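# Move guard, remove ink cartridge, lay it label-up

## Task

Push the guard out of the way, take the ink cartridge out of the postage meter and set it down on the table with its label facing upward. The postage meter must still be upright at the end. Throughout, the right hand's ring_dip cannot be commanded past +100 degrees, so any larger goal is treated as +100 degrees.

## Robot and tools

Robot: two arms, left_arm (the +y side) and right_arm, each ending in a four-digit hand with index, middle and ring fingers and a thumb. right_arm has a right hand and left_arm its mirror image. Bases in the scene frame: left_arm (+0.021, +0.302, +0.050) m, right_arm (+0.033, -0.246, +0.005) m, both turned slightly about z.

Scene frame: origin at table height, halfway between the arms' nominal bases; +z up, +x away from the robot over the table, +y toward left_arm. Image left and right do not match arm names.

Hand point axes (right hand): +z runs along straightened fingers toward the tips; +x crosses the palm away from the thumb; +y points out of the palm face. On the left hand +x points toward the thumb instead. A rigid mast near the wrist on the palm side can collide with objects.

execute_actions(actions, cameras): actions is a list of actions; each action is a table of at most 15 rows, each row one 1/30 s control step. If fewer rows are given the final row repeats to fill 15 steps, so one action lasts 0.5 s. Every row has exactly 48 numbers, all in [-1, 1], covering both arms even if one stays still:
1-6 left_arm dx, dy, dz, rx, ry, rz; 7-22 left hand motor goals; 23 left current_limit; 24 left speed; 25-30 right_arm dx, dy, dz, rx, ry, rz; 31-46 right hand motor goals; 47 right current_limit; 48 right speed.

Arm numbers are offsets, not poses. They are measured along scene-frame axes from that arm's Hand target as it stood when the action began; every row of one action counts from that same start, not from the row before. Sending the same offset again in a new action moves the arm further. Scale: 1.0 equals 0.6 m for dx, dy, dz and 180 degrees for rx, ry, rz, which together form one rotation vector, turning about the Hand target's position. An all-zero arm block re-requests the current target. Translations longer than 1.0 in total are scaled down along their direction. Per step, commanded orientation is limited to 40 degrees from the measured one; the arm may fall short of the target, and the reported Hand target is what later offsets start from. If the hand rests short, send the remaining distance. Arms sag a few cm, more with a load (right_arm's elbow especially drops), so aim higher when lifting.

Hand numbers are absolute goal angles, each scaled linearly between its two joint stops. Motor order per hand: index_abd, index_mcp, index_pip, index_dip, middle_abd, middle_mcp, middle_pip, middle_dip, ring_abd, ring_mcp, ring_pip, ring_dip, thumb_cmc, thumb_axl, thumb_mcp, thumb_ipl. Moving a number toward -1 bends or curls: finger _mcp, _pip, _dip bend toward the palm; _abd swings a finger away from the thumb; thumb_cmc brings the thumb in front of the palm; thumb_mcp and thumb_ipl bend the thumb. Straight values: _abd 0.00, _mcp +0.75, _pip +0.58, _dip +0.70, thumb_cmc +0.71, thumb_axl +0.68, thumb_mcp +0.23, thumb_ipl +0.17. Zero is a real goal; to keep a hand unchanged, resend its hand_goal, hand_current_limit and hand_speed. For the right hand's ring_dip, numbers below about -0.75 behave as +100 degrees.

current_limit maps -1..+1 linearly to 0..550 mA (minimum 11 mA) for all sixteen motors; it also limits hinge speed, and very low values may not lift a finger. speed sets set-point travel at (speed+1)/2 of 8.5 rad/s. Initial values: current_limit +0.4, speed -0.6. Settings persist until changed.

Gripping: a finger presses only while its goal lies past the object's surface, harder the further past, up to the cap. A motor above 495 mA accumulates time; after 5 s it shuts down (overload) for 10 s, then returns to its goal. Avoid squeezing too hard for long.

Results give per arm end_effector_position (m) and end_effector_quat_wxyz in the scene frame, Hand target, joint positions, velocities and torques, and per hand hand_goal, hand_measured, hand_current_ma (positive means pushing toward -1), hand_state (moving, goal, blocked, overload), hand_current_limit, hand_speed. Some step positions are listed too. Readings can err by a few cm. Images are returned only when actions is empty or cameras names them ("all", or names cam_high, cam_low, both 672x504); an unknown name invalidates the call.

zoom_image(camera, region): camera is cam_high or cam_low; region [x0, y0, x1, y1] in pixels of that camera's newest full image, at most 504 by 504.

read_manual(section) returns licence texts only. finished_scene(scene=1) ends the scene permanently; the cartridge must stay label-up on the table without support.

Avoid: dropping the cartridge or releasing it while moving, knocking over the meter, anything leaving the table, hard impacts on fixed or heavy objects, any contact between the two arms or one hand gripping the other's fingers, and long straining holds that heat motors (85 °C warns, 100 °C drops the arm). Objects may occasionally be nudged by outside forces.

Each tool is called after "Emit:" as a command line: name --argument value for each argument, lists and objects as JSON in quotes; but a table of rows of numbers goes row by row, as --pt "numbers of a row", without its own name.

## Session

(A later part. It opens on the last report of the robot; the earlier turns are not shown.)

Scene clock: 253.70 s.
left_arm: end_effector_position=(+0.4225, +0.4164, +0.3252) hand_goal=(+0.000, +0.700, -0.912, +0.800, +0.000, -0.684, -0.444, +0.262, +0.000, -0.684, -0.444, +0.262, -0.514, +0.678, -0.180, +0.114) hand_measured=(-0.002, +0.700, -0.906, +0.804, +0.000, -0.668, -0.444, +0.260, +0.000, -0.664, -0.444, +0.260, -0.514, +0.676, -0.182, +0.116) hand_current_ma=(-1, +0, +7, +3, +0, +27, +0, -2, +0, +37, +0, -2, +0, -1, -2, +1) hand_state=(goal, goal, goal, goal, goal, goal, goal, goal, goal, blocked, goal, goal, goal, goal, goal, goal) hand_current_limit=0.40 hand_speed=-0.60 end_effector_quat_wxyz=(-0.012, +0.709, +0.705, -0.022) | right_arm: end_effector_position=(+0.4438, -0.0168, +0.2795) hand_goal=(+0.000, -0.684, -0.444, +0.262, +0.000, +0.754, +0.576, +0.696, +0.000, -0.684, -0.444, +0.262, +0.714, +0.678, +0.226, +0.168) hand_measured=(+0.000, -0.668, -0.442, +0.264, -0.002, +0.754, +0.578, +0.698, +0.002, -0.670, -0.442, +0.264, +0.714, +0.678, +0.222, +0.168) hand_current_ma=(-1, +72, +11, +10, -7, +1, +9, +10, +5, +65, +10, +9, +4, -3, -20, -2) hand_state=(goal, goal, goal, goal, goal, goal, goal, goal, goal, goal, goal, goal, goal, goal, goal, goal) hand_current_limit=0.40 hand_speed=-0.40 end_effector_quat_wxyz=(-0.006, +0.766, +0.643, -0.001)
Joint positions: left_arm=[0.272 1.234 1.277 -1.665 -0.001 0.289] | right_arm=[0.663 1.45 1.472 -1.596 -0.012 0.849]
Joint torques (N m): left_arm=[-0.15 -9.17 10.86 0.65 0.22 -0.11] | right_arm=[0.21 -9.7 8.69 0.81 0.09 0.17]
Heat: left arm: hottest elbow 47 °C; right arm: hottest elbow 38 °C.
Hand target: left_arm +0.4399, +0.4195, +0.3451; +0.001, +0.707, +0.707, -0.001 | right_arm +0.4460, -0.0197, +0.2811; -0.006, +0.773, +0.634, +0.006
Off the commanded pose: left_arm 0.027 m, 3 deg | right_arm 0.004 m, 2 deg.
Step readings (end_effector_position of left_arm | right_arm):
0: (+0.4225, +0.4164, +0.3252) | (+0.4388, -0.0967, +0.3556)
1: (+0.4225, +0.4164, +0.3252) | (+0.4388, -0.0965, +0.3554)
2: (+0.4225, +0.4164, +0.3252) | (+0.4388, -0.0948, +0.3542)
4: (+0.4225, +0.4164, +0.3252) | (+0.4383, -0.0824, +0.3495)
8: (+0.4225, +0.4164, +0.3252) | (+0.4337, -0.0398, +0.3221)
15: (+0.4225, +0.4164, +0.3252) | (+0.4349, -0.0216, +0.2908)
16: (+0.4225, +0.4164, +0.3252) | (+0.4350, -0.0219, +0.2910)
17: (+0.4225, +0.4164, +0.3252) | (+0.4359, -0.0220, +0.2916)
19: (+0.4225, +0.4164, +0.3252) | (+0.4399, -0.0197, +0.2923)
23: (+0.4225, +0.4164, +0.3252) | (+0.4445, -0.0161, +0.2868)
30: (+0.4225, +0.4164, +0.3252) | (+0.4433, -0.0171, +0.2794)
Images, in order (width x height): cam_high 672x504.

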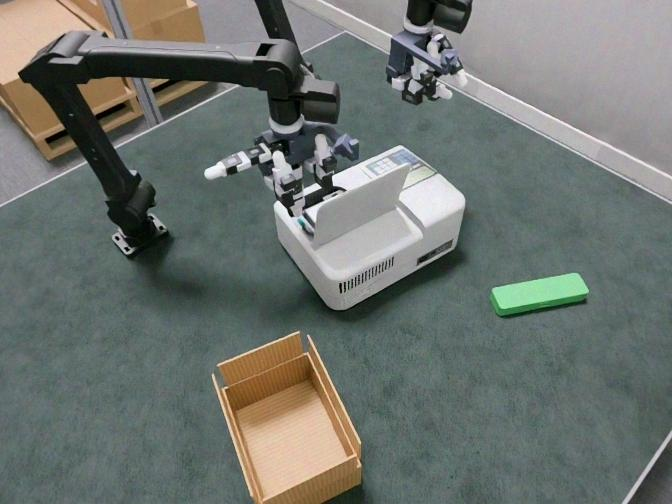

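Emit:
execute_actions --actions '[[[0,0,0,0,0,0,0,0.7,-0.912,0.8,0,-0.685,-0.445,0.261,0,-0.685,-0.445,0.261,-0.514,0.678,-0.18,0.114,0.4,-0.6,0.005,0,-0.04,0,0,0,0,-0.685,-0.445,0.261,0,0.754,0.576,0.696,0,-0.685,-0.445,0.261,0.714,0.678,0.226,0.168,0.4,-0.4]],[[0,0,0,0,0,0,0,0.7,-0.912,0.8,0,-0.685,-0.445,0.261,0,-0.685,-0.445,0.261,-0.514,0.678,-0.18,0.114,0.4,-0.6,0.002,0,-0.02,0,0,0,0,-0.685,-0.445,0.261,0,0.754,0.576,0.696,0,-0.685,-0.445,0.261,0.714,0.678,0.226,0.168,0.4,-0.4]]]' --cameras '["cam_high"]'

Emit:
zoom_image --camera "cam_high" --region '[285, 180, 345, 240]'

Scene clock: 255.60 s.
left_arm: end_effector_position=(+0.4225, +0.4164, +0.3252) hand_goal=(+0.000, +0.700, -0.912, +0.800, +0.000, -0.684, -0.444, +0.262, +0.000, -0.684, -0.444, +0.262, -0.514, +0.678, -0.180, +0.114) hand_measured=(-0.002, +0.700, -0.906, +0.804, +0.000, -0.668, -0.444, +0.260, +0.000, -0.664, -0.444, +0.260, -0.514, +0.676, -0.182, +0.116) hand_current_ma=(-1, +0, +7, +3, +0, +27, +0, -2, +0, +37, +0, -2, +0, -1, -2, +1) hand_state=(goal, goal, goal, goal, goal, goal, goal, goal, goal, blocked, goal, goal, goal, goal, goal, goal) hand_current_limit=0.40 hand_speed=-0.60 end_effector_quat_wxyz=(-0.012, +0.709, +0.705, -0.022) | right_arm: end_effector_position=(+0.4468, -0.0169, +0.2643) hand_goal=(+0.000, -0.684, -0.444, +0.262, +0.000, +0.754, +0.576, +0.696, +0.000, -0.684, -0.444, +0.262, +0.714, +0.678, +0.226, +0.168) hand_measured=(+0.000, -0.670, -0.442, +0.264, +0.020, +0.768, +0.586, +0.700, +0.002, -0.670, -0.442, +0.264, +0.714, +0.678, +0.222, +0.168) hand_current_ma=(-1, +72, +11, +10, +77, +72, +46, +17, +5, +65, +10, +9, +4, -3, -21, -2) hand_state=(goal, goal, goal, goal, goal, goal, goal, goal, goal, goal, goal, goal, goal, goal, goal, goal) hand_current_limit=0.40 hand_speed=-0.40 end_effector_quat_wxyz=(-0.006, +0.767, +0.641, +0.017)
Joint positions: left_arm=[0.272 1.234 1.277 -1.665 -0.001 0.289] | right_arm=[0.659 1.433 1.411 -1.515 -0.012 0.849]
Joint torques (N m): left_arm=[0.09 -9.11 10.86 0.61 0.23 -0.09] | right_arm=[0.21 -7.88 6.91 1.37 0.11 0.1]
Heat: left arm: hottest elbow 47 °C; right arm: hottest elbow 38 °C.
Hand target: left_arm +0.4399, +0.4195, +0.3451; +0.001, +0.707, +0.707, -0.001 | right_arm +0.4501, -0.0197, +0.2450; -0.006, +0.773, +0.634, +0.005
Off the commanded pose: left_arm 0.027 m, 3 deg | right_arm 0.020 m, 2 deg.
Step readings (end_effector_position of left_arm | right_arm):
0: (+0.4225, +0.4164, +0.3252) | (+0.4438, -0.0168, +0.2795)
1: (+0.4225, +0.4164, +0.3252) | (+0.4438, -0.0168, +0.2794)
2: (+0.4225, +0.4164, +0.3252) | (+0.4443, -0.0164, +0.2782)
4: (+0.4225, +0.4164, +0.3252) | (+0.4452, -0.0156, +0.2738)
8: (+0.4225, +0.4164, +0.3252) | (+0.4447, -0.0168, +0.2641)
15: (+0.4225, +0.4164, +0.3252) | (+0.4457, -0.0164, +0.2648)
16: (+0.4225, +0.4164, +0.3252) | (+0.4458, -0.0164, +0.2649)
17: (+0.4225, +0.4164, +0.3252) | (+0.4458, -0.0163, +0.2641)
19: (+0.4225, +0.4164, +0.3252) | (+0.4464, -0.0163, +0.2642)
23: (+0.4225, +0.4164, +0.3252) | (+0.4465, -0.0169, +0.2643)
30: (+0.4225, +0.4164, +0.3252) | (+0.4468, -0.0169, +0.2643)
Images, in order (width x height): cam_high 672x504.

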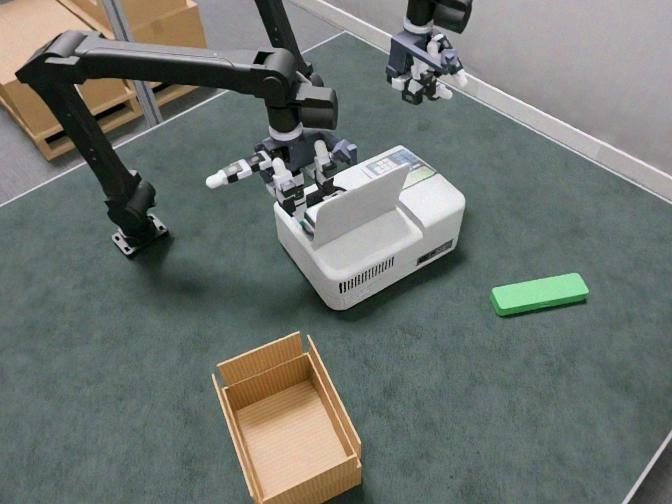

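Scaled by 8.400 from the camera's 672x504 image, which has a finer 960x720 frame.

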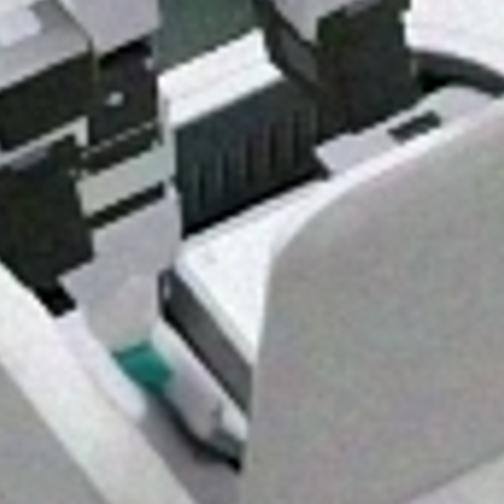

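Emit:
execute_actions --actions '[[[0,0,0,0,0,0,0,0.7,-0.912,0.8,0,-0.685,-0.445,0.261,0,-0.685,-0.445,0.261,-0.514,0.678,-0.18,0.114,0.4,-0.6,-0.005,0,0.12,0,0,0,0,-0.685,-0.445,0.261,0,0.754,0.576,0.696,0,-0.685,-0.445,0.261,0.714,0.678,0.226,0.168,0.4,-0.4]],[[0,0,0,0,0,0,0,0.7,-0.912,0.8,0,-0.685,-0.445,0.261,0,-0.685,-0.445,0.261,-0.514,0.678,-0.18,0.114,0.4,-0.6,-0.058,0.115,0,0,0,0,0,-0.685,-0.445,0.261,0,0.754,0.576,0.696,0,-0.685,-0.445,0.261,0.714,0.678,0.226,0.168,0.4,-0.4]],[[0,0,0,0,0,0,0,0.7,-0.912,0.8,0,-0.685,-0.445,0.261,0,-0.685,-0.445,0.261,-0.514,0.678,-0.18,0.114,0.4,-0.6,0,0,-0.08,0,0,0,0,-0.685,-0.445,0.261,0,0.754,0.576,0.696,0,-0.685,-0.445,0.261,0.714,0.678,0.226,0.168,0.0,-0.4]]]' --cameras '["cam_high"]'

Emit:
zoom_image --camera "cam_high" --region '[285, 180, 345, 240]'

Scene clock: 262.53 s.
left_arm: end_effector_position=(+0.4225, +0.4164, +0.3252) hand_goal=(+0.000, +0.700, -0.912, +0.800, +0.000, -0.684, -0.444, +0.262, +0.000, -0.684, -0.444, +0.262, -0.514, +0.678, -0.180, +0.114) hand_measured=(-0.002, +0.700, -0.906, +0.804, +0.000, -0.668, -0.444, +0.260, +0.000, -0.664, -0.444, +0.260, -0.514, +0.676, -0.182, +0.116) hand_current_ma=(-1, +0, +7, +3, +0, +27, +0, -2, +0, +37, +0, -2, +0, -1, -2, +1) hand_state=(goal, goal, goal, goal, goal, goal, goal, goal, goal, blocked, goal, goal, goal, goal, goal, goal) hand_current_limit=0.40 hand_speed=-0.60 end_effector_quat_wxyz=(-0.012, +0.709, +0.705, -0.022) | right_arm: end_effector_position=(+0.4076, +0.0496, +0.2739) hand_goal=(+0.000, -0.684, -0.444, +0.262, +0.000, +0.754, +0.576, +0.696, +0.000, -0.684, -0.444, +0.262, +0.714, +0.678, +0.226, +0.168) hand_measured=(+0.000, -0.670, -0.442, +0.264, +0.002, +0.754, +0.578, +0.698, +0.002, -0.670, -0.442, +0.264, +0.714, +0.678, +0.222, +0.168) hand_current_ma=(-1, +72, +11, +10, +10, -3, +8, +10, +5, +65, +10, +9, +3, -3, -21, -2) hand_state=(goal, goal, goal, goal, goal, goal, goal, goal, goal, goal, goal, goal, goal, goal, goal, goal) hand_current_limit=0.00 hand_speed=-0.40 end_effector_quat_wxyz=(-0.007, +0.766, +0.642, +0.006)
Joint positions: left_arm=[0.272 1.234 1.277 -1.665 -0.001 0.289] | right_arm=[0.831 1.491 1.501 -1.567 -0.013 1.017]
Joint torques (N m): left_arm=[0.03 -9.11 10.88 0.64 0.24 -0.11] | right_arm=[0.15 -9.52 8.88 0.87 0.24 0.15]
Heat: left arm: hottest elbow 47 °C; right arm: hottest elbow 38 °C.
Hand target: left_arm +0.4399, +0.4195, +0.3451; +0.001, +0.707, +0.707, -0.001 | right_arm +0.4123, +0.0493, +0.2691; -0.006, +0.773, +0.634, +0.006
Off the commanded pose: left_arm 0.027 m, 3 deg | right_arm 0.007 m, 1 deg.
Step readings (end_effector_position of left_arm | right_arm):
0: (+0.4225, +0.4164, +0.3252) | (+0.4468, -0.0169, +0.2643)
1: (+0.4225, +0.4164, +0.3252) | (+0.4468, -0.0169, +0.2643)
2: (+0.4225, +0.4164, +0.3252) | (+0.4460, -0.0175, +0.2655)
4: (+0.4225, +0.4164, +0.3252) | (+0.4420, -0.0207, +0.2693)
8: (+0.4225, +0.4164, +0.3252) | (+0.4385, -0.0235, +0.2894)
15: (+0.4225, +0.4164, +0.3252) | (+0.4404, -0.0219, +0.3081)
16: (+0.4225, +0.4164, +0.3252) | (+0.4399, -0.0222, +0.3080)
17: (+0.4225, +0.4164, +0.3252) | (+0.4386, -0.0211, +0.3078)
19: (+0.4225, +0.4164, +0.3252) | (+0.4330, -0.0115, +0.3085)
23: (+0.4225, +0.4164, +0.3252) | (+0.4117, +0.0297, +0.3095)
30: (+0.4225, +0.4164, +0.3252) | (+0.4026, +0.0484, +0.3063)
31: (+0.4225, +0.4164, +0.3252) | (+0.4030, +0.0477, +0.3059)
32: (+0.4225, +0.4164, +0.3252) | (+0.4035, +0.0478, +0.3057)
34: (+0.4225, +0.4164, +0.3252) | (+0.4068, +0.0495, +0.3020)
38: (+0.4225, +0.4164, +0.3252) | (+0.4073, +0.0494, +0.2823)
45: (+0.4225, +0.4164, +0.3252) | (+0.4072, +0.0491, +0.2739)
Images, in order (width x height): cam_high 672x504.

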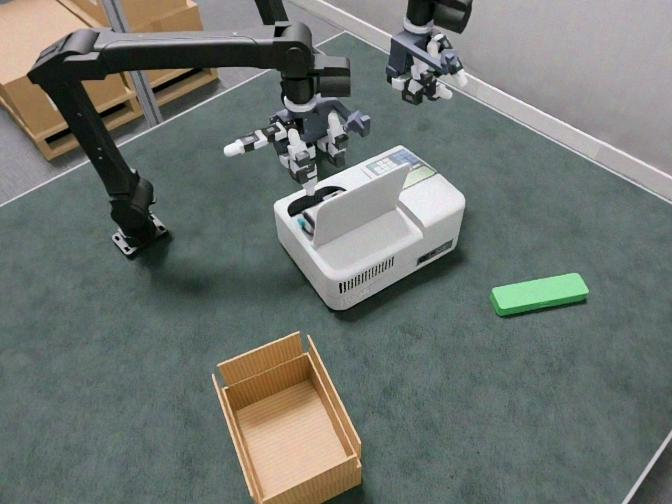

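Scaled by 8.400 from the camera's 672x504 image, which has a finer 960x720 frame.

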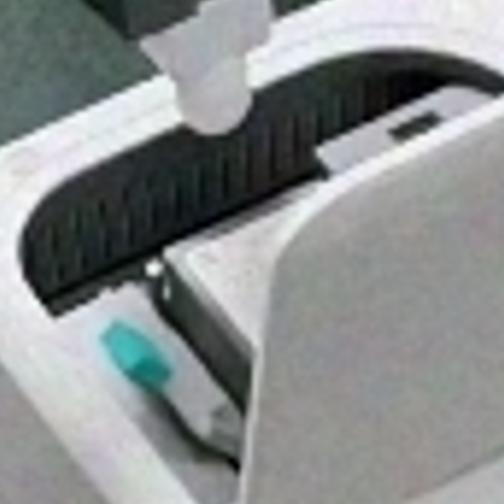

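Emit:
execute_actions --actions '[[[0,0,0,0,0,0,0,0.7,-0.912,0.8,0,-0.685,-0.445,0.261,0,-0.685,-0.445,0.261,-0.514,0.678,-0.18,0.114,0.4,-0.6,0.009,-0.003,-0.012,0,0,0,0,-0.685,-0.445,0.261,0,0.754,0.576,0.696,0,-0.685,-0.445,0.261,0.714,0.678,0.226,0.168,0.0,-0.4]],[[0,0,0,0,0,0,0,0.7,-0.912,0.8,0,-0.685,-0.445,0.261,0,-0.685,-0.445,0.261,-0.514,0.678,-0.18,0.114,0.4,-0.6,0.003,0,-0.015,0,0,0,0,-0.685,-0.445,0.261,0,0.754,0.576,0.696,0,-0.685,-0.445,0.261,0.714,0.678,0.226,0.168,0.0,-0.4]]]' --cameras '["cam_high"]'

Emit:
zoom_image --camera "cam_high" --region '[285, 180, 345, 240]'

Scene clock: 264.43 s.
left_arm: end_effector_position=(+0.4225, +0.4164, +0.3252) hand_goal=(+0.000, +0.700, -0.912, +0.800, +0.000, -0.684, -0.444, +0.262, +0.000, -0.684, -0.444, +0.262, -0.514, +0.678, -0.180, +0.114) hand_measured=(-0.002, +0.700, -0.906, +0.804, +0.000, -0.668, -0.444, +0.260, +0.000, -0.664, -0.444, +0.260, -0.514, +0.676, -0.182, +0.116) hand_current_ma=(-1, +0, +7, +3, +0, +27, +0, -2, +0, +37, +0, -2, +0, -1, -2, +1) hand_state=(goal, goal, goal, goal, goal, goal, goal, goal, goal, blocked, goal, goal, goal, goal, goal, goal) hand_current_limit=0.40 hand_speed=-0.60 end_effector_quat_wxyz=(-0.012, +0.709, +0.705, -0.022) | right_arm: end_effector_position=(+0.4135, +0.0476, +0.2624) hand_goal=(+0.000, -0.684, -0.444, +0.262, +0.000, +0.754, +0.576, +0.696, +0.000, -0.684, -0.444, +0.262, +0.714, +0.678, +0.226, +0.168) hand_measured=(+0.000, -0.670, -0.442, +0.264, +0.002, +0.754, +0.578, +0.698, +0.002, -0.670, -0.442, +0.264, +0.714, +0.678, +0.222, +0.168) hand_current_ma=(-1, +72, +11, +10, +10, -3, +8, +10, +5, +65, +10, +9, +3, -3, -21, -2) hand_state=(goal, goal, goal, goal, goal, goal, goal, goal, goal, goal, goal, goal, goal, goal, goal, goal) hand_current_limit=0.00 hand_speed=-0.40 end_effector_quat_wxyz=(-0.008, +0.770, +0.638, +0.011)
Joint positions: left_arm=[0.272 1.234 1.277 -1.665 -0.001 0.289] | right_arm=[0.819 1.493 1.472 -1.526 -0.013 1.018]
Joint torques (N m): left_arm=[0.03 -9.29 10.81 0.68 0.24 -0.1] | right_arm=[0.09 -8.64 8.66 0.85 0.21 0.02]
Heat: left arm: hottest elbow 47 °C; right arm: hottest elbow 38 °C.
Hand target: left_arm +0.4399, +0.4195, +0.3451; +0.001, +0.707, +0.707, -0.001 | right_arm +0.4195, +0.0475, +0.2528; -0.006, +0.773, +0.634, +0.005
Off the commanded pose: left_arm 0.027 m, 3 deg | right_arm 0.011 m, 1 deg.
Step readings (end_effector_position of left_arm | right_arm):
0: (+0.4225, +0.4164, +0.3252) | (+0.4076, +0.0496, +0.2739)
1: (+0.4225, +0.4164, +0.3252) | (+0.4076, +0.0496, +0.2739)
2: (+0.4225, +0.4164, +0.3252) | (+0.4078, +0.0498, +0.2740)
4: (+0.4225, +0.4164, +0.3252) | (+0.4094, +0.0499, +0.2737)
8: (+0.4225, +0.4164, +0.3252) | (+0.4109, +0.0489, +0.2717)
15: (+0.4225, +0.4164, +0.3252) | (+0.4120, +0.0476, +0.2710)
16: (+0.4225, +0.4164, +0.3252) | (+0.4122, +0.0476, +0.2711)
17: (+0.4225, +0.4164, +0.3252) | (+0.4124, +0.0478, +0.2707)
19: (+0.4225, +0.4164, +0.3252) | (+0.4128, +0.0482, +0.2688)
23: (+0.4225, +0.4164, +0.3252) | (+0.4127, +0.0475, +0.2639)
30: (+0.4225, +0.4164, +0.3252) | (+0.4135, +0.0476, +0.2624)
Images, in order (width x height): cam_high 672x504.

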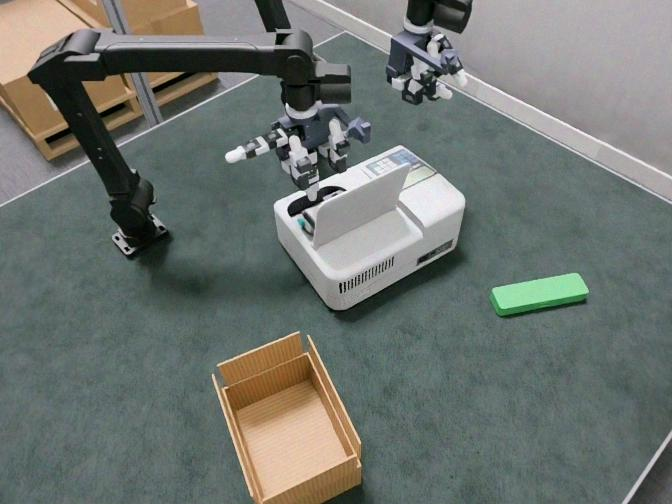

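Scaled by 8.400 from the camera's 672x504 image, which has a finer 960x720 frame.

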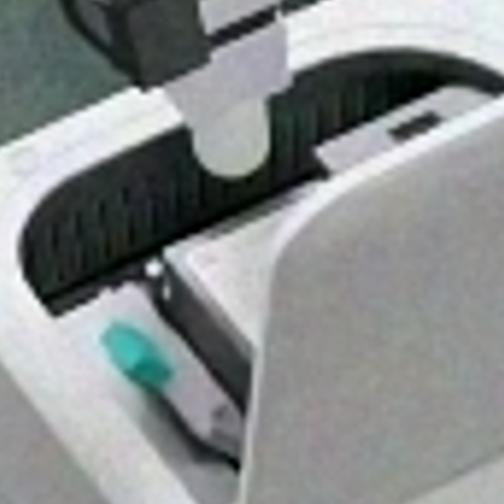

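Emit:
execute_actions --actions '[[[0,0,0,0,0,0,0,0.7,-0.912,0.8,0,-0.685,-0.445,0.261,0,-0.685,-0.445,0.261,-0.514,0.678,-0.18,0.114,0.4,-0.6,0,0,-0.015,0,0,0,0,-0.685,-0.445,0.261,0,0.754,0.576,0.696,0,-0.685,-0.445,0.261,0.714,0.678,0.226,0.168,-0.2,-0.4]],[[0,0,0,0,0,0,0,0.7,-0.912,0.8,0,-0.685,-0.445,0.261,0,-0.685,-0.445,0.261,-0.514,0.678,-0.18,0.114,0.4,-0.6,0,0,-0.015,0,0,0,0,-0.685,-0.445,0.261,0,0.754,0.576,0.696,0,-0.685,-0.445,0.261,0.714,0.678,0.226,0.168,-0.2,-0.4]]]' --cameras '["cam_high"]'

Emit:
zoom_image --camera "cam_high" --region '[285, 180, 345, 240]'

Scene clock: 266.23 s.
left_arm: end_effector_position=(+0.4225, +0.4164, +0.3252) hand_goal=(+0.000, +0.700, -0.912, +0.800, +0.000, -0.684, -0.444, +0.262, +0.000, -0.684, -0.444, +0.262, -0.514, +0.678, -0.180, +0.114) hand_measured=(-0.002, +0.700, -0.906, +0.804, +0.000, -0.668, -0.444, +0.260, +0.000, -0.664, -0.444, +0.260, -0.514, +0.676, -0.182, +0.116) hand_current_ma=(-1, +0, +7, +3, +0, +27, +0, -2, +0, +37, +0, -2, +0, -1, -2, +1) hand_state=(goal, goal, goal, goal, goal, goal, goal, goal, goal, blocked, goal, goal, goal, goal, goal, goal) hand_current_limit=0.40 hand_speed=-0.60 end_effector_quat_wxyz=(-0.012, +0.709, +0.705, -0.022) | right_arm: end_effector_position=(+0.4136, +0.0478, +0.2452) hand_goal=(+0.000, -0.684, -0.444, +0.262, +0.000, +0.754, +0.576, +0.696, +0.000, -0.684, -0.444, +0.262, +0.714, +0.678, +0.226, +0.168) hand_measured=(+0.000, -0.670, -0.442, +0.264, +0.002, +0.756, +0.578, +0.698, +0.002, -0.670, -0.442, +0.264, +0.714, +0.678, +0.222, +0.168) hand_current_ma=(-1, +72, +11, +10, +8, +5, +8, +10, +5, +65, +10, +9, +3, -3, -21, -2) hand_state=(goal, goal, goal, goal, goal, goal, goal, goal, goal, goal, goal, goal, goal, goal, goal, goal) hand_current_limit=-0.20 hand_speed=-0.40 end_effector_quat_wxyz=(-0.008, +0.770, +0.638, +0.012)
Joint positions: left_arm=[0.272 1.234 1.277 -1.665 -0.001 0.289] | right_arm=[0.819 1.495 1.429 -1.48 -0.013 1.018]
Joint torques (N m): left_arm=[-0.15 -9.29 10.84 0.62 0.23 -0.1] | right_arm=[-0.03 -8.64 8.62 0.85 0.22 0.01]
Heat: left arm: hottest elbow 47 °C; right arm: hottest elbow 38 °C.
Hand target: left_arm +0.4399, +0.4195, +0.3451; +0.001, +0.707, +0.707, -0.001 | right_arm +0.4195, +0.0475, +0.2349; -0.006, +0.773, +0.634, +0.006
Off the commanded pose: left_arm 0.027 m, 3 deg | right_arm 0.012 m, 1 deg.
Step readings (end_effector_position of left_arm | right_arm):
0: (+0.4225, +0.4164, +0.3252) | (+0.4135, +0.0476, +0.2624)
1: (+0.4225, +0.4164, +0.3252) | (+0.4135, +0.0477, +0.2624)
2: (+0.4225, +0.4164, +0.3252) | (+0.4136, +0.0478, +0.2620)
4: (+0.4225, +0.4164, +0.3252) | (+0.4141, +0.0482, +0.2600)
8: (+0.4225, +0.4164, +0.3252) | (+0.4133, +0.0474, +0.2548)
15: (+0.4225, +0.4164, +0.3252) | (+0.4136, +0.0477, +0.2533)
16: (+0.4225, +0.4164, +0.3252) | (+0.4136, +0.0477, +0.2531)
17: (+0.4225, +0.4164, +0.3252) | (+0.4138, +0.0479, +0.2527)
19: (+0.4225, +0.4164, +0.3252) | (+0.4142, +0.0483, +0.2509)
23: (+0.4225, +0.4164, +0.3252) | (+0.4134, +0.0476, +0.2460)
30: (+0.4225, +0.4164, +0.3252) | (+0.4136, +0.0477, +0.2451)
Images, in order (width x height): cam_high 672x504.

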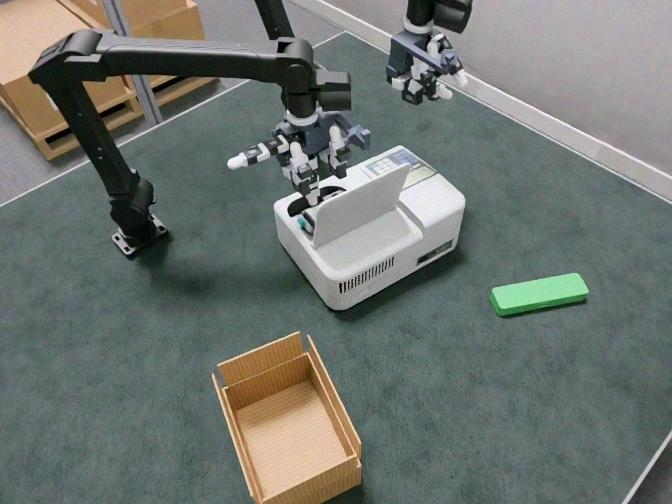

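Scaled by 8.400 from the camera's 672x504 image, which has a finer 960x720 frame.

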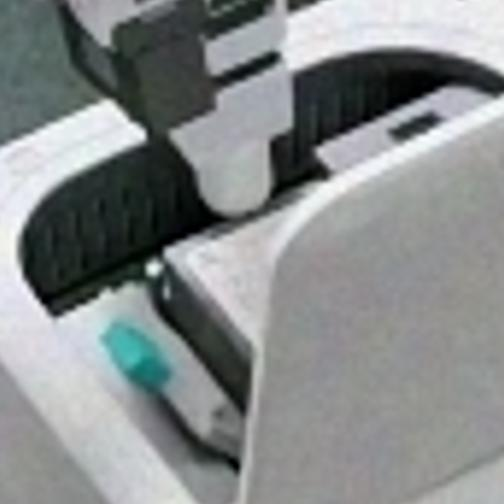

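Emit:
execute_actions --actions '[[[0,0,0,0,0,0,0,0.7,-0.912,0.8,0,-0.685,-0.445,0.261,0,-0.685,-0.445,0.261,-0.514,0.678,-0.18,0.114,0.4,-0.6,0,0,-0.015,0,0,0,0,-0.685,-0.445,0.261,0,0.754,0.576,0.696,0,-0.685,-0.445,0.261,0.714,0.678,0.226,0.168,-0.2,-0.4]],[[0,0,0,0,0,0,0,0.7,-0.912,0.8,0,-0.685,-0.445,0.261,0,-0.685,-0.445,0.261,-0.514,0.678,-0.18,0.114,0.4,-0.6,0,0,-0.015,0,0,0,0,-0.685,-0.445,0.261,0,0.754,0.576,0.696,0,-0.685,-0.445,0.261,0.714,0.678,0.226,0.168,-0.2,-0.4]]]' --cameras '["cam_high"]'

Emit:
zoom_image --camera "cam_high" --region '[285, 180, 345, 240]'

Scene clock: 268.10 s.
left_arm: end_effector_position=(+0.4225, +0.4164, +0.3252) hand_goal=(+0.000, +0.700, -0.912, +0.800, +0.000, -0.684, -0.444, +0.262, +0.000, -0.684, -0.444, +0.262, -0.514, +0.678, -0.180, +0.114) hand_measured=(-0.002, +0.700, -0.906, +0.804, +0.000, -0.668, -0.444, +0.260, +0.000, -0.664, -0.444, +0.260, -0.514, +0.676, -0.182, +0.116) hand_current_ma=(-1, +0, +7, +3, +0, +27, +0, -2, +0, +37, +0, -2, +0, -1, -2, +1) hand_state=(goal, goal, goal, goal, goal, goal, goal, goal, goal, blocked, goal, goal, goal, goal, goal, goal) hand_current_limit=0.40 hand_speed=-0.60 end_effector_quat_wxyz=(-0.012, +0.709, +0.705, -0.022) | right_arm: end_effector_position=(+0.4134, +0.0475, +0.2278) hand_goal=(+0.000, -0.684, -0.444, +0.262, +0.000, +0.754, +0.576, +0.696, +0.000, -0.684, -0.444, +0.262, +0.714, +0.678, +0.226, +0.168) hand_measured=(+0.000, -0.670, -0.442, +0.264, +0.002, +0.760, +0.580, +0.698, +0.002, -0.670, -0.442, +0.264, +0.714, +0.678, +0.222, +0.168) hand_current_ma=(-1, +72, +11, +10, +9, +25, +13, +10, +5, +65, +10, +9, +3, -3, -21, -2) hand_state=(goal, goal, goal, goal, goal, goal, goal, goal, goal, goal, goal, goal, goal, goal, goal, goal) hand_current_limit=-0.20 hand_speed=-0.40 end_effector_quat_wxyz=(-0.008, +0.770, +0.638, +0.010)
Joint positions: left_arm=[0.272 1.234 1.277 -1.665 -0.001 0.289] | right_arm=[0.819 1.5 1.389 -1.437 -0.013 1.018]
Joint torques (N m): left_arm=[-0.09 -9.23 10.89 0.62 0.23 -0.11] | right_arm=[0.09 -8.35 8.49 1.03 0.23 0.01]
Heat: left arm: hottest elbow 47 °C; right arm: hottest elbow 37 °C.
Hand target: left_arm +0.4399, +0.4195, +0.3451; +0.001, +0.707, +0.707, -0.001 | right_arm +0.4195, +0.0475, +0.2167; -0.006, +0.773, +0.634, +0.005
Off the commanded pose: left_arm 0.027 m, 3 deg | right_arm 0.012 m, 1 deg.
Step readings (end_effector_position of left_arm | right_arm):
0: (+0.4225, +0.4164, +0.3252) | (+0.4136, +0.0478, +0.2452)
1: (+0.4225, +0.4164, +0.3252) | (+0.4136, +0.0478, +0.2452)
2: (+0.4225, +0.4164, +0.3252) | (+0.4137, +0.0478, +0.2446)
4: (+0.4225, +0.4164, +0.3252) | (+0.4139, +0.0481, +0.2429)
8: (+0.4225, +0.4164, +0.3252) | (+0.4134, +0.0475, +0.2374)
15: (+0.4225, +0.4164, +0.3252) | (+0.4135, +0.0476, +0.2355)
16: (+0.4225, +0.4164, +0.3252) | (+0.4135, +0.0477, +0.2355)
17: (+0.4225, +0.4164, +0.3252) | (+0.4136, +0.0478, +0.2350)
19: (+0.4225, +0.4164, +0.3252) | (+0.4139, +0.0481, +0.2333)
23: (+0.4225, +0.4164, +0.3252) | (+0.4134, +0.0475, +0.2282)
30: (+0.4225, +0.4164, +0.3252) | (+0.4134, +0.0475, +0.2278)
Images, in order (width x height): cam_high 672x504.

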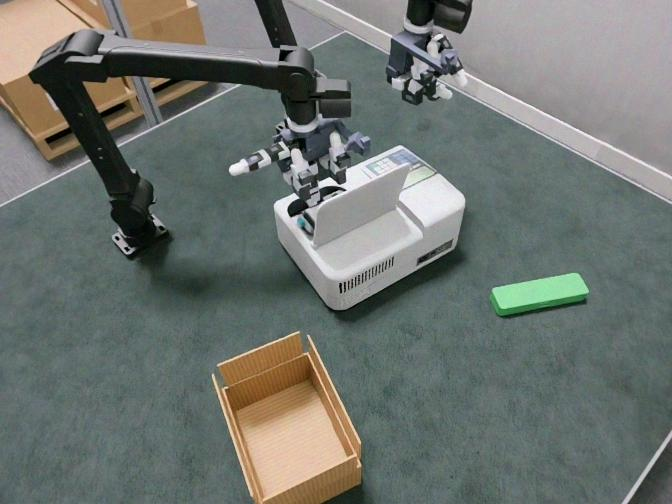

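Scaled by 8.400 from the camera's 672x504 image, which has a finer 960x720 frame.

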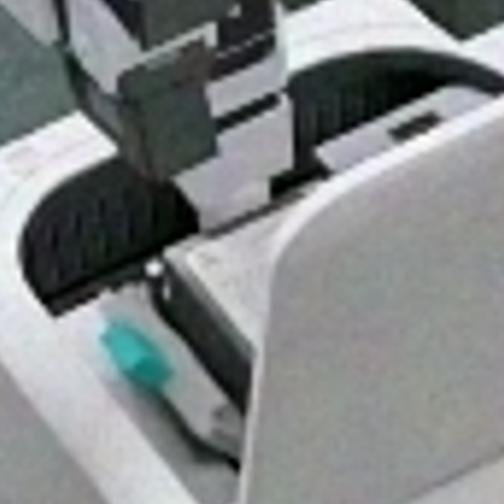

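Emit:
execute_actions --actions '[[[0,0,0,0,0,0,0,0.7,-0.912,0.8,0,-0.685,-0.445,0.261,0,-0.685,-0.445,0.261,-0.514,0.678,-0.18,0.114,0.4,-0.6,-0.004,0,0.14,0,0,0,0,-0.685,-0.445,0.261,0,0.754,0.576,0.696,0,-0.685,-0.445,0.261,0.714,0.678,0.226,0.168,0.2,-0.4]],[[0,0,0,0,0,0,0,0.7,-0.912,0.8,0,-0.685,-0.445,0.261,0,-0.685,-0.445,0.261,-0.514,0.678,-0.18,0.114,0.4,-0.6,-0.03,-0.03,0.12,0,0,0,0,-0.685,-0.445,0.261,0,0.754,0.576,0.696,0,-0.685,-0.445,0.261,0.714,0.678,0.226,0.168,0.4,-0.4]],[[0,0,0,0,0,0,0,0.7,-0.912,0.8,0,-0.685,-0.445,0.261,0,-0.685,-0.445,0.261,-0.514,0.678,-0.18,0.114,0.4,-0.6,-0.08,-0.1,0.09,0,0,0,0,0.4,0.2,0.5,0,0.0,-0.6,0,0,-0.0,-0.6,0,0.2,0.678,0.226,0.168,0.4,-0.2]],[[0,0,0,0,0,0,0,0.7,-0.912,0.8,0,-0.685,-0.445,0.261,0,-0.685,-0.445,0.261,-0.514,0.678,-0.18,0.114,0.4,-0.6,-0.03,-0.03,0,0,0,0.18,0,0.562,-0.271,0.591,0,1,-1,-0.7,0,1,-1,-0.7,-0.2,0.678,0.0,0.4,0.4,-0.2]]]' --cameras '["cam_high"]'

Scene clock: 288.93 s.
left_arm: end_effector_position=(+0.4225, +0.4164, +0.3252) hand_goal=(+0.000, +0.700, -0.912, +0.800, +0.000, -0.684, -0.444, +0.262, +0.000, -0.684, -0.444, +0.262, -0.514, +0.678, -0.180, +0.114) hand_measured=(-0.002, +0.700, -0.906, +0.804, +0.000, -0.668, -0.444, +0.260, +0.000, -0.664, -0.444, +0.260, -0.514, +0.676, -0.182, +0.116) hand_current_ma=(-1, +0, +7, +3, +0, +27, +0, -2, +0, +37, +0, -2, +0, -1, -2, +1) hand_state=(goal, goal, goal, goal, goal, goal, goal, goal, goal, blocked, goal, goal, goal, goal, goal, goal) hand_current_limit=0.40 hand_speed=-0.60 end_effector_quat_wxyz=(-0.012, +0.709, +0.705, -0.022) | right_arm: end_effector_position=(+0.3306, -0.0483, +0.4295) hand_goal=(+0.000, +0.562, -0.270, +0.592, +0.000, +1.000, -1.000, -0.700, +0.000, +1.000, -1.000, -0.700, -0.200, +0.678, +0.000, +0.400) hand_measured=(+0.000, +0.566, -0.264, +0.590, +0.002, +0.982, -0.970, -0.666, +0.002, +0.982, -0.970, -0.666, -0.194, +0.678, -0.002, +0.396) hand_current_ma=(-1, +15, +29, -9, +6, -86, +136, +163, +5, -88, +137, +162, +31, -3, -14, -23) hand_state=(goal, goal, goal, goal, goal, goal, blocked, blocked, goal, goal, blocked, blocked, goal, goal, goal, goal) hand_current_limit=0.40 hand_speed=-0.20 end_effector_quat_wxyz=(+0.039, +0.574, +0.804, +0.151)
Joint positions: left_arm=[0.272 1.234 1.277 -1.665 -0.001 0.289] | right_arm=[0.741 0.968 1.392 -1.681 0.017 0.419]
Joint torques (N m): left_arm=[0.03 -9.11 10.84 0.66 0.24 -0.09] | right_arm=[0.03 -2.73 8.55 1.02 -0.07 -0.19]
Motor temperatures (°C): left_arm=[34 30 48 33 28 31] | right_arm=[34 36 37 31 29 31]
Heat: left arm: hottest elbow 48 °C; right arm: hottest elbow 37 °C.
Hand target: left_arm +0.4399, +0.4195, +0.3451; +0.001, +0.707, +0.707, -0.001 | right_arm +0.3330, -0.0485, +0.4267; -0.007, +0.566, +0.824, +0.004
Off the commanded pose: left_arm 0.027 m, 3 deg | right_arm 0.004 m, 18 deg.
joint sent to its limit (right arm) — joint 4 (wrist pitch), lower limit. The joint targets are off in orientation, not in position.
Step readings (end_effector_position of left_arm | right_arm):
0: (+0.4225, +0.4164, +0.3252) | (+0.4134, +0.0475, +0.2278)
1: (+0.4225, +0.4164, +0.3252) | (+0.4134, +0.0475, +0.2278)
2: (+0.4225, +0.4164, +0.3252) | (+0.4124, +0.0464, +0.2289)
4: (+0.4225, +0.4164, +0.3252) | (+0.4085, +0.0418, +0.2353)
8: (+0.4225, +0.4164, +0.3252) | (+0.4090, +0.0422, +0.2657)
15: (+0.4225, +0.4164, +0.3252) | (+0.4113, +0.0447, +0.2895)
16: (+0.4225, +0.4164, +0.3252) | (+0.4108, +0.0441, +0.2894)
17: (+0.4225, +0.4164, +0.3252) | (+0.4101, +0.0427, +0.2903)
19: (+0.4225, +0.4164, +0.3252) | (+0.4075, +0.0381, +0.2949)
23: (+0.4225, +0.4164, +0.3252) | (+0.4001, +0.0281, +0.3231)
30: (+0.4225, +0.4164, +0.3252) | (+0.3962, +0.0225, +0.3684)
31: (+0.4225, +0.4164, +0.3252) | (+0.3962, +0.0224, +0.3690)
32: (+0.4225, +0.4164, +0.3252) | (+0.3956, +0.0209, +0.3708)
34: (+0.4225, +0.4164, +0.3252) | (+0.3907, +0.0135, +0.3728)
38: (+0.4225, +0.4164, +0.3252) | (+0.3708, -0.0111, +0.3976)
45: (+0.4225, +0.4164, +0.3252) | (+0.3493, -0.0365, +0.4396)
46: (+0.4225, +0.4164, +0.3252) | (+0.3490, -0.0368, +0.4400)
47: (+0.4225, +0.4164, +0.3252) | (+0.3489, -0.0360, +0.4378)
49: (+0.4225, +0.4164, +0.3252) | (+0.3444, -0.0372, +0.4255)
53: (+0.4225, +0.4164, +0.3252) | (+0.3327, -0.0470, +0.4093)
60: (+0.4225, +0.4164, +0.3252) | (+0.3295, -0.0540, +0.4281)
Images, in order (width x height): cam_high 672x504.

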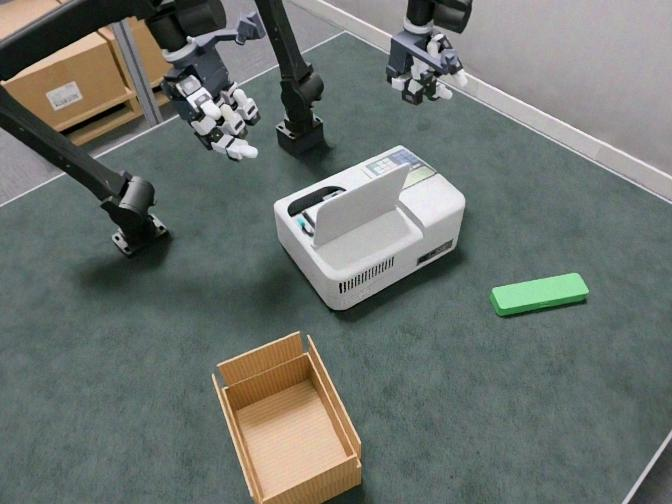

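Emit:
execute_actions --actions '[[[0,0,0,0,0,0,0,0.7,-0.912,0.8,0,-0.685,-0.445,0.261,0,-0.685,-0.445,0.261,-0.514,0.678,-0.18,0.114,0.4,-0.6,0,0,-0.03,0,0,0.183,0,0.562,-0.271,0.591,0,0.98,-0.94,-0.6,0,0.98,-0.94,-0.6,-0.5,0.678,-0.3,0.7,0.4,-0.2]],[[0,0,0,0,0,0,0,0.7,-0.912,0.8,0,-0.685,-0.445,0.261,0,-0.685,-0.445,0.261,-0.514,0.678,-0.18,0.114,0.4,-0.6,0,0,-0.03,0,0,0.183,0,0.562,-0.271,0.591,0,0.98,-0.94,-0.6,0,0.98,-0.94,-0.6,-0.686,0.678,-0.618,0.946,0.4,-0.2]],[[0,0,0,0,0,0,0,0.7,-0.912,0.8,0,-0.685,-0.445,0.261,0,-0.685,-0.445,0.261,-0.514,0.678,-0.18,0.114,0.4,-0.6,0,0,0,0,0,0.183,0,0.562,-0.271,0.591,0,0.98,-0.94,-0.6,0,0.98,-0.94,-0.6,-0.686,0.678,-0.618,0.946,0.4,-0.2]],[[0,0,0,0,0,0,0,0.7,-0.912,0.8,0,-0.685,-0.445,0.261,0,-0.685,-0.445,0.261,-0.514,0.678,-0.18,0.114,0.4,-0.6,0,0,0,0,0,0.183,0,0.562,-0.271,0.591,0,0.98,-0.94,-0.6,0,0.98,-0.94,-0.6,-0.686,0.678,-0.618,0.946,0.4,-0.2]]]' --cameras '["cam_high"]'

Scene clock: 292.67 s.
left_arm: end_effector_position=(+0.4225, +0.4164, +0.3252) hand_goal=(+0.000, +0.700, -0.912, +0.800, +0.000, -0.684, -0.444, +0.262, +0.000, -0.684, -0.444, +0.262, -0.514, +0.678, -0.180, +0.114) hand_measured=(-0.002, +0.700, -0.906, +0.804, +0.000, -0.668, -0.444, +0.260, +0.000, -0.664, -0.444, +0.260, -0.514, +0.676, -0.182, +0.116) hand_current_ma=(-1, +0, +7, +3, +0, +27, +0, -2, +0, +37, +0, -2, +0, -1, -2, +1) hand_state=(goal, goal, goal, goal, goal, goal, goal, goal, goal, blocked, goal, goal, goal, goal, goal, goal) hand_current_limit=0.40 hand_speed=-0.60 end_effector_quat_wxyz=(-0.012, +0.709, +0.705, -0.022) | right_arm: end_effector_position=(+0.3285, -0.0520, +0.3769) hand_goal=(+0.000, +0.562, -0.270, +0.592, +0.000, +0.980, -0.940, -0.600, +0.000, +0.980, -0.940, -0.600, -0.686, +0.678, -0.618, +0.946) hand_measured=(+0.000, +0.566, -0.264, +0.590, +0.002, +0.980, -0.940, -0.602, +0.002, +0.980, -0.940, -0.602, -0.686, +0.678, -0.618, +0.942) hand_current_ma=(-1, +16, +27, -9, +6, -2, +3, -6, +5, -4, +3, -6, +4, -3, -3, -23) hand_state=(goal, goal, goal, goal, goal, goal, goal, goal, goal, goal, goal, goal, goal, goal, goal, goal) hand_current_limit=0.40 hand_speed=-0.20 end_effector_quat_wxyz=(+0.093, -0.421, +0.902, -0.026)
Joint positions: left_arm=[0.272 1.234 1.277 -1.665 -0.001 0.289] | right_arm=[0.347 1.218 1.518 -1.682 0.037 -2.089]
Joint torques (N m): left_arm=[-0.09 -9.23 10.86 0.69 0.24 -0.09] | right_arm=[1.61 -5.71 12.26 0.59 -0.07 -0.16]
Heat: left arm: hottest elbow 48 °C; right arm: hottest elbow 37 °C.
Hand target: left_arm +0.4399, +0.4195, +0.3451; +0.001, +0.707, +0.707, -0.001 | right_arm +0.3330, -0.0485, +0.3907; -0.006, -0.521, +0.853, -0.005
Off the commanded pose: left_arm 0.027 m, 3 deg | right_arm 0.015 m, 17 deg.
joint sent to its limit (right arm) — joint 4 (wrist pitch), lower limit; joint 6 (wrist roll), lower limit. The joint targets are off in orientation, not in position.
Step readings (end_effector_position of left_arm | right_arm):
0: (+0.4225, +0.4164, +0.3252) | (+0.3306, -0.0482, +0.4295)
1: (+0.4225, +0.4164, +0.3252) | (+0.3306, -0.0480, +0.4292)
2: (+0.4225, +0.4164, +0.3252) | (+0.3310, -0.0476, +0.4279)
4: (+0.4225, +0.4164, +0.3252) | (+0.3315, -0.0490, +0.4197)
8: (+0.4225, +0.4164, +0.3252) | (+0.3348, -0.0584, +0.4038)
15: (+0.4225, +0.4164, +0.3252) | (+0.3352, -0.0543, +0.4034)
16: (+0.4225, +0.4164, +0.3252) | (+0.3347, -0.0534, +0.4035)
17: (+0.4225, +0.4164, +0.3252) | (+0.3346, -0.0531, +0.4035)
19: (+0.4225, +0.4164, +0.3252) | (+0.3342, -0.0540, +0.4027)
23: (+0.4225, +0.4164, +0.3252) | (+0.3363, -0.0626, +0.3981)
30: (+0.4225, +0.4164, +0.3252) | (+0.3342, -0.0563, +0.3822)
31: (+0.4225, +0.4164, +0.3252) | (+0.3337, -0.0549, +0.3797)
32: (+0.4225, +0.4164, +0.3252) | (+0.3330, -0.0544, +0.3777)
34: (+0.4225, +0.4164, +0.3252) | (+0.3324, -0.0544, +0.3752)
38: (+0.4225, +0.4164, +0.3252) | (+0.3385, -0.0576, +0.3760)
45: (+0.4225, +0.4164, +0.3252) | (+0.3346, -0.0526, +0.3742)
46: (+0.4225, +0.4164, +0.3252) | (+0.3335, -0.0524, +0.3742)
47: (+0.4225, +0.4164, +0.3252) | (+0.3324, -0.0530, +0.3744)
49: (+0.4225, +0.4164, +0.3252) | (+0.3339, -0.0547, +0.3773)
53: (+0.4225, +0.4164, +0.3252) | (+0.3389, -0.0539, +0.3812)
60: (+0.4225, +0.4164, +0.3252) | (+0.3305, -0.0509, +0.3759)
Images, in order (width x height): cam_high 672x504.

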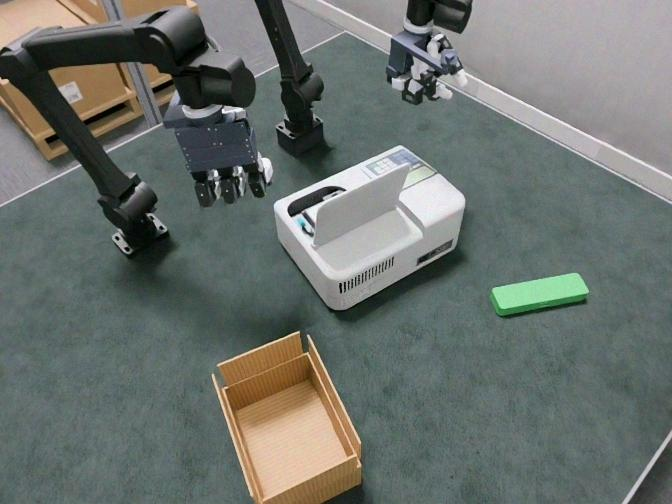

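Emit:
execute_actions --actions '[[[0,0,0,0,0,0,0,0.7,-0.912,0.8,0,-0.685,-0.445,0.261,0,-0.685,-0.445,0.261,-0.514,0.678,-0.18,0.114,0.4,-0.6,0,0.03,0,-0.0765,-0.1481,0,0,0.562,-0.271,0.591,0,0.98,-0.94,-0.6,0,0.98,-0.94,-0.6,-0.686,0.678,-0.618,0.946,0.4,-0.2]],[[0,0,0,0,0,0,0,0.7,-0.912,0.8,0,-0.685,-0.445,0.261,0,-0.685,-0.445,0.261,-0.514,0.678,-0.18,0.114,0.4,-0.6,0.02,0.06,0,-0.0765,-0.1481,0,0,0.562,-0.271,0.591,0,0.98,-0.94,-0.6,0,0.98,-0.94,-0.6,-0.686,0.678,-0.618,0.946,0.4,-0.2]],[[0,0,0,0,0,0,0,0.7,-0.912,0.8,0,-0.685,-0.445,0.261,0,-0.685,-0.445,0.261,-0.514,0.678,-0.18,0.114,0.4,-0.6,0.03,0.06,0,-0.0765,-0.1481,0,0,0.562,-0.271,0.591,0,0.98,-0.94,-0.6,0,0.98,-0.94,-0.6,-0.686,0.678,-0.618,0.946,0.4,-0.2]],[[0,0,0,0,0,0,0,0.7,-0.912,0.8,0,-0.685,-0.445,0.261,0,-0.685,-0.445,0.261,-0.514,0.678,-0.18,0.114,0.4,-0.6,0.03,0.036,-0.05,0,0,0,0,0.562,-0.271,0.591,0,0.98,-0.94,-0.6,0,0.98,-0.94,-0.6,-0.686,0.678,-0.618,0.946,0.4,-0.2]]]' --cameras '["cam_high","cam_low"]'

Scene clock: 297.73 s.
left_arm: end_effector_position=(+0.4225, +0.4164, +0.3252) hand_goal=(+0.000, +0.700, -0.912, +0.800, +0.000, -0.684, -0.444, +0.262, +0.000, -0.684, -0.444, +0.262, -0.514, +0.678, -0.180, +0.114) hand_measured=(-0.002, +0.700, -0.906, +0.804, +0.000, -0.668, -0.444, +0.260, +0.000, -0.664, -0.444, +0.260, -0.514, +0.676, -0.182, +0.116) hand_current_ma=(-1, +0, +7, +3, +0, +27, +0, -2, +0, +37, +0, -2, +0, -1, -2, +1) hand_state=(goal, goal, goal, goal, goal, goal, goal, goal, goal, blocked, goal, goal, goal, goal, goal, goal) hand_current_limit=0.40 hand_speed=-0.60 end_effector_quat_wxyz=(-0.012, +0.709, +0.705, -0.022) | right_arm: end_effector_position=(+0.3762, +0.0604, +0.3624) hand_goal=(+0.000, +0.562, -0.270, +0.592, +0.000, +0.980, -0.940, -0.600, +0.000, +0.980, -0.940, -0.600, -0.686, +0.678, -0.618, +0.946) hand_measured=(+0.000, +0.556, -0.268, +0.590, +0.002, +0.972, -0.940, -0.602, +0.002, +0.970, -0.940, -0.602, -0.686, +0.678, -0.616, +0.944) hand_current_ma=(-1, -32, +5, -9, +6, -41, +3, -6, +5, -43, +3, -6, +3, -3, +7, -11) hand_state=(goal, goal, goal, goal, goal, goal, goal, goal, goal, goal, goal, goal, goal, goal, goal, goal) hand_current_limit=0.40 hand_speed=-0.20 end_effector_quat_wxyz=(+0.366, -0.383, +0.597, -0.602)
Joint positions: left_arm=[0.272 1.234 1.277 -1.665 -0.001 0.289] | right_arm=[1.105 1.378 1.384 -1.476 1.565 -1.696]
Joint torques (N m): left_arm=[0.03 -9.11 10.8 0.57 0.24 -0.1] | right_arm=[0.32 -7.88 9.25 0.91 1.2 0.16]
Heat: left arm: hottest elbow 48 °C; right arm: hottest elbow 37 °C.
Hand target: left_arm +0.4399, +0.4195, +0.3451; +0.001, +0.707, +0.707, -0.001 | right_arm +0.3810, +0.0632, +0.3608; +0.363, -0.363, +0.606, -0.608
Off the commanded pose: left_arm 0.027 m, 3 deg | right_arm 0.006 m, 3 deg.
joint sent to its limit (right arm) — joint 5 (wrist yaw), upper limit. The joint targets still meet the commanded pose.
Step readings (end_effector_position of left_arm | right_arm):
0: (+0.4225, +0.4164, +0.3252) | (+0.3285, -0.0520, +0.3769)
1: (+0.4225, +0.4164, +0.3252) | (+0.3290, -0.0529, +0.3767)
2: (+0.4225, +0.4164, +0.3252) | (+0.3316, -0.0587, +0.3736)
4: (+0.4225, +0.4164, +0.3252) | (+0.3356, -0.0646, +0.3710)
8: (+0.4225, +0.4164, +0.3252) | (+0.3270, -0.0415, +0.3810)
15: (+0.4225, +0.4164, +0.3252) | (+0.3248, -0.0347, +0.3833)
16: (+0.4225, +0.4164, +0.3252) | (+0.3263, -0.0359, +0.3828)
17: (+0.4225, +0.4164, +0.3252) | (+0.3333, -0.0425, +0.3834)
19: (+0.4225, +0.4164, +0.3252) | (+0.3470, -0.0440, +0.3890)
23: (+0.4225, +0.4164, +0.3252) | (+0.3414, -0.0078, +0.3980)
30: (+0.4225, +0.4164, +0.3252) | (+0.3400, +0.0024, +0.3964)
31: (+0.4225, +0.4164, +0.3252) | (+0.3417, +0.0012, +0.3975)
32: (+0.4225, +0.4164, +0.3252) | (+0.3489, -0.0045, +0.4022)
34: (+0.4225, +0.4164, +0.3252) | (+0.3587, -0.0073, +0.4139)
38: (+0.4225, +0.4164, +0.3252) | (+0.3510, +0.0214, +0.4122)
45: (+0.4225, +0.4164, +0.3252) | (+0.3565, +0.0387, +0.3875)
46: (+0.4225, +0.4164, +0.3252) | (+0.3574, +0.0392, +0.3872)
47: (+0.4225, +0.4164, +0.3252) | (+0.3588, +0.0401, +0.3872)
49: (+0.4225, +0.4164, +0.3252) | (+0.3624, +0.0427, +0.3866)
53: (+0.4225, +0.4164, +0.3252) | (+0.3703, +0.0521, +0.3753)
60: (+0.4225, +0.4164, +0.3252) | (+0.3762, +0.0602, +0.3623)

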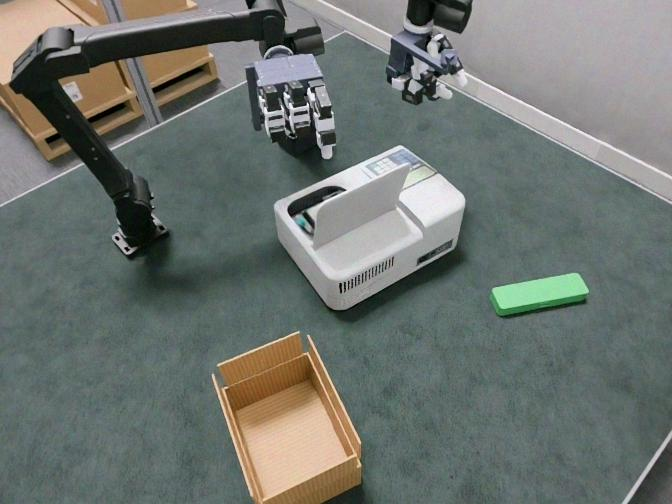

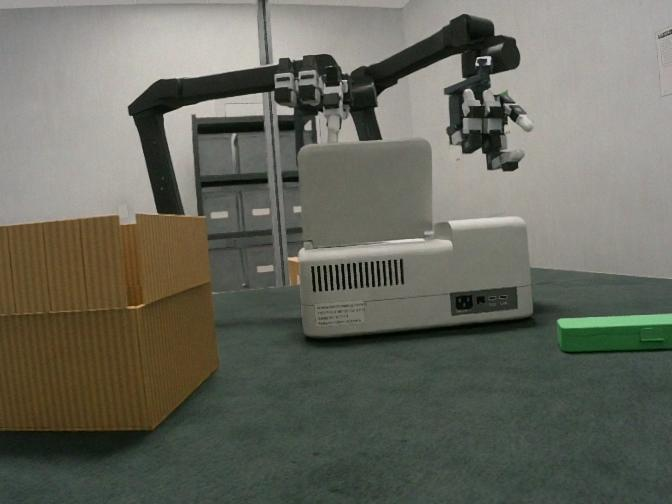

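Emit:
execute_actions --actions '[[[0,0,0,0,0,0,0,0.7,-0.912,0.8,0,-0.685,-0.445,0.261,0,-0.685,-0.445,0.261,-0.514,0.678,-0.18,0.114,0.4,-0.6,0.004,0,-0.1,0,0,0,0,0.562,-0.271,0.591,0,0.98,-0.94,-0.6,0,0.98,-0.94,-0.6,-0.686,0.678,-0.618,0.946,0.4,-0.2]],[[0,0,0,0,0,0,0,0.7,-0.912,0.8,0,-0.685,-0.445,0.261,0,-0.685,-0.445,0.261,-0.514,0.678,-0.18,0.114,0.4,-0.6,0.004,0.004,-0.1,0,0,0,0,0.562,-0.271,0.591,0,0.98,-0.94,-0.6,0,0.98,-0.94,-0.6,-0.686,0.678,-0.618,0.946,0.4,-0.2]]]' --cameras '["cam_high"]'

Emit:
zoom_image --camera "cam_high" --region '[260, 140, 370, 250]'

Scene clock: 299.50 s.
left_arm: end_effector_position=(+0.4225, +0.4164, +0.3252) hand_goal=(+0.000, +0.700, -0.912, +0.800, +0.000, -0.684, -0.444, +0.262, +0.000, -0.684, -0.444, +0.262, -0.514, +0.678, -0.180, +0.114) hand_measured=(-0.002, +0.700, -0.906, +0.804, +0.000, -0.668, -0.444, +0.260, +0.000, -0.664, -0.444, +0.260, -0.514, +0.676, -0.182, +0.116) hand_current_ma=(-1, +0, +7, +3, +0, +27, +0, -2, +0, +37, +0, -2, +0, -1, -2, +1) hand_state=(goal, goal, goal, goal, goal, goal, goal, goal, goal, blocked, goal, goal, goal, goal, goal, goal) hand_current_limit=0.40 hand_speed=-0.60 end_effector_quat_wxyz=(-0.012, +0.709, +0.705, -0.022) | right_arm: end_effector_position=(+0.3809, +0.0628, +0.2417) hand_goal=(+0.000, +0.562, -0.270, +0.592, +0.000, +0.980, -0.940, -0.600, +0.000, +0.980, -0.940, -0.600, -0.686, +0.678, -0.618, +0.946) hand_measured=(+0.000, +0.554, -0.268, +0.590, +0.002, +0.972, -0.940, -0.602, +0.002, +0.970, -0.940, -0.602, -0.686, +0.678, -0.616, +0.944) hand_current_ma=(-1, -33, +5, -9, +6, -40, +3, -6, +5, -43, +3, -6, +3, -3, +7, -11) hand_state=(goal, goal, goal, goal, goal, goal, goal, goal, goal, goal, goal, goal, goal, goal, goal, goal) hand_current_limit=0.40 hand_speed=-0.20 end_effector_quat_wxyz=(+0.363, -0.381, +0.598, -0.605)
Joint positions: left_arm=[0.272 1.234 1.277 -1.665 -0.001 0.289] | right_arm=[1.098 1.469 1.157 -1.304 1.566 -1.553]
Joint torques (N m): left_arm=[0.15 -9.11 10.82 0.64 0.22 -0.09] | right_arm=[0.09 -8.64 8.84 0.7 1.15 0.17]
Heat: left arm: hottest elbow 48 °C; right arm: hottest elbow 37 °C.
Hand target: left_arm +0.4399, +0.4195, +0.3451; +0.001, +0.707, +0.707, -0.001 | right_arm +0.3858, +0.0655, +0.2409; +0.363, -0.363, +0.606, -0.608
Off the commanded pose: left_arm 0.027 m, 3 deg | right_arm 0.006 m, 2 deg.
joint read past its limit (right arm) — joint 5 (wrist yaw), upper limit.
joint sent to its limit (right arm) — joint 5 (wrist yaw), upper limit. The joint targets still meet the commanded pose.
Step readings (end_effector_position of left_arm | right_arm):
0: (+0.4225, +0.4164, +0.3252) | (+0.3763, +0.0604, +0.3624)
1: (+0.4225, +0.4164, +0.3252) | (+0.3763, +0.0604, +0.3623)
2: (+0.4225, +0.4164, +0.3252) | (+0.3767, +0.0609, +0.3601)
4: (+0.4225, +0.4164, +0.3252) | (+0.3768, +0.0602, +0.3499)
8: (+0.4225, +0.4164, +0.3252) | (+0.3750, +0.0557, +0.3161)
15: (+0.4225, +0.4164, +0.3252) | (+0.3781, +0.0599, +0.3017)
16: (+0.4225, +0.4164, +0.3252) | (+0.3783, +0.0602, +0.3018)
17: (+0.4225, +0.4164, +0.3252) | (+0.3787, +0.0609, +0.3002)
19: (+0.4225, +0.4164, +0.3252) | (+0.3788, +0.0609, +0.2920)
23: (+0.4225, +0.4164, +0.3252) | (+0.3774, +0.0579, +0.2610)
30: (+0.4225, +0.4164, +0.3252) | (+0.3803, +0.0623, +0.2416)
Images, in order (width x height): cam_high 672x504.

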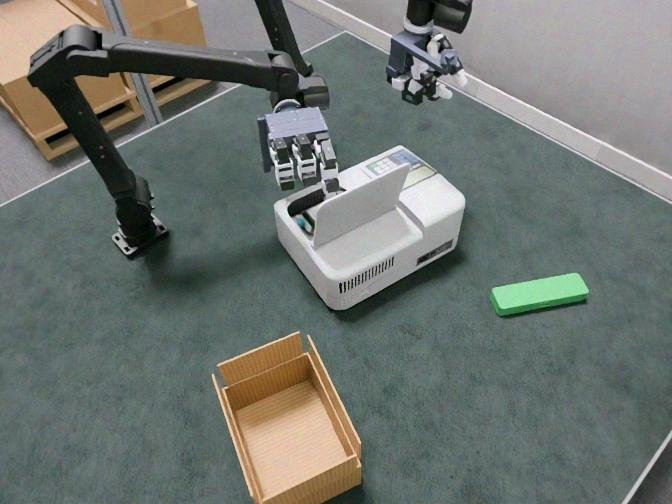

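Scaled by 4.582 from the camera's 672x504 image, which has a finer 960x720 frame.

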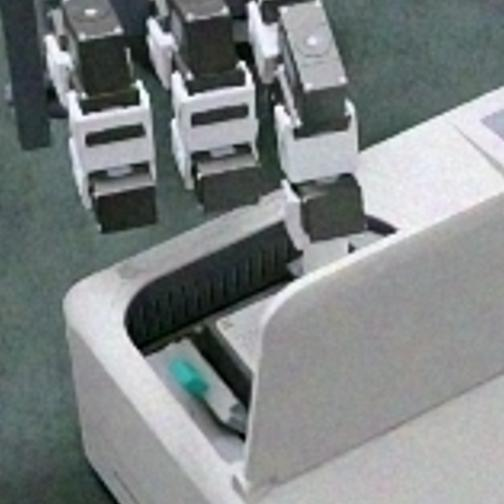

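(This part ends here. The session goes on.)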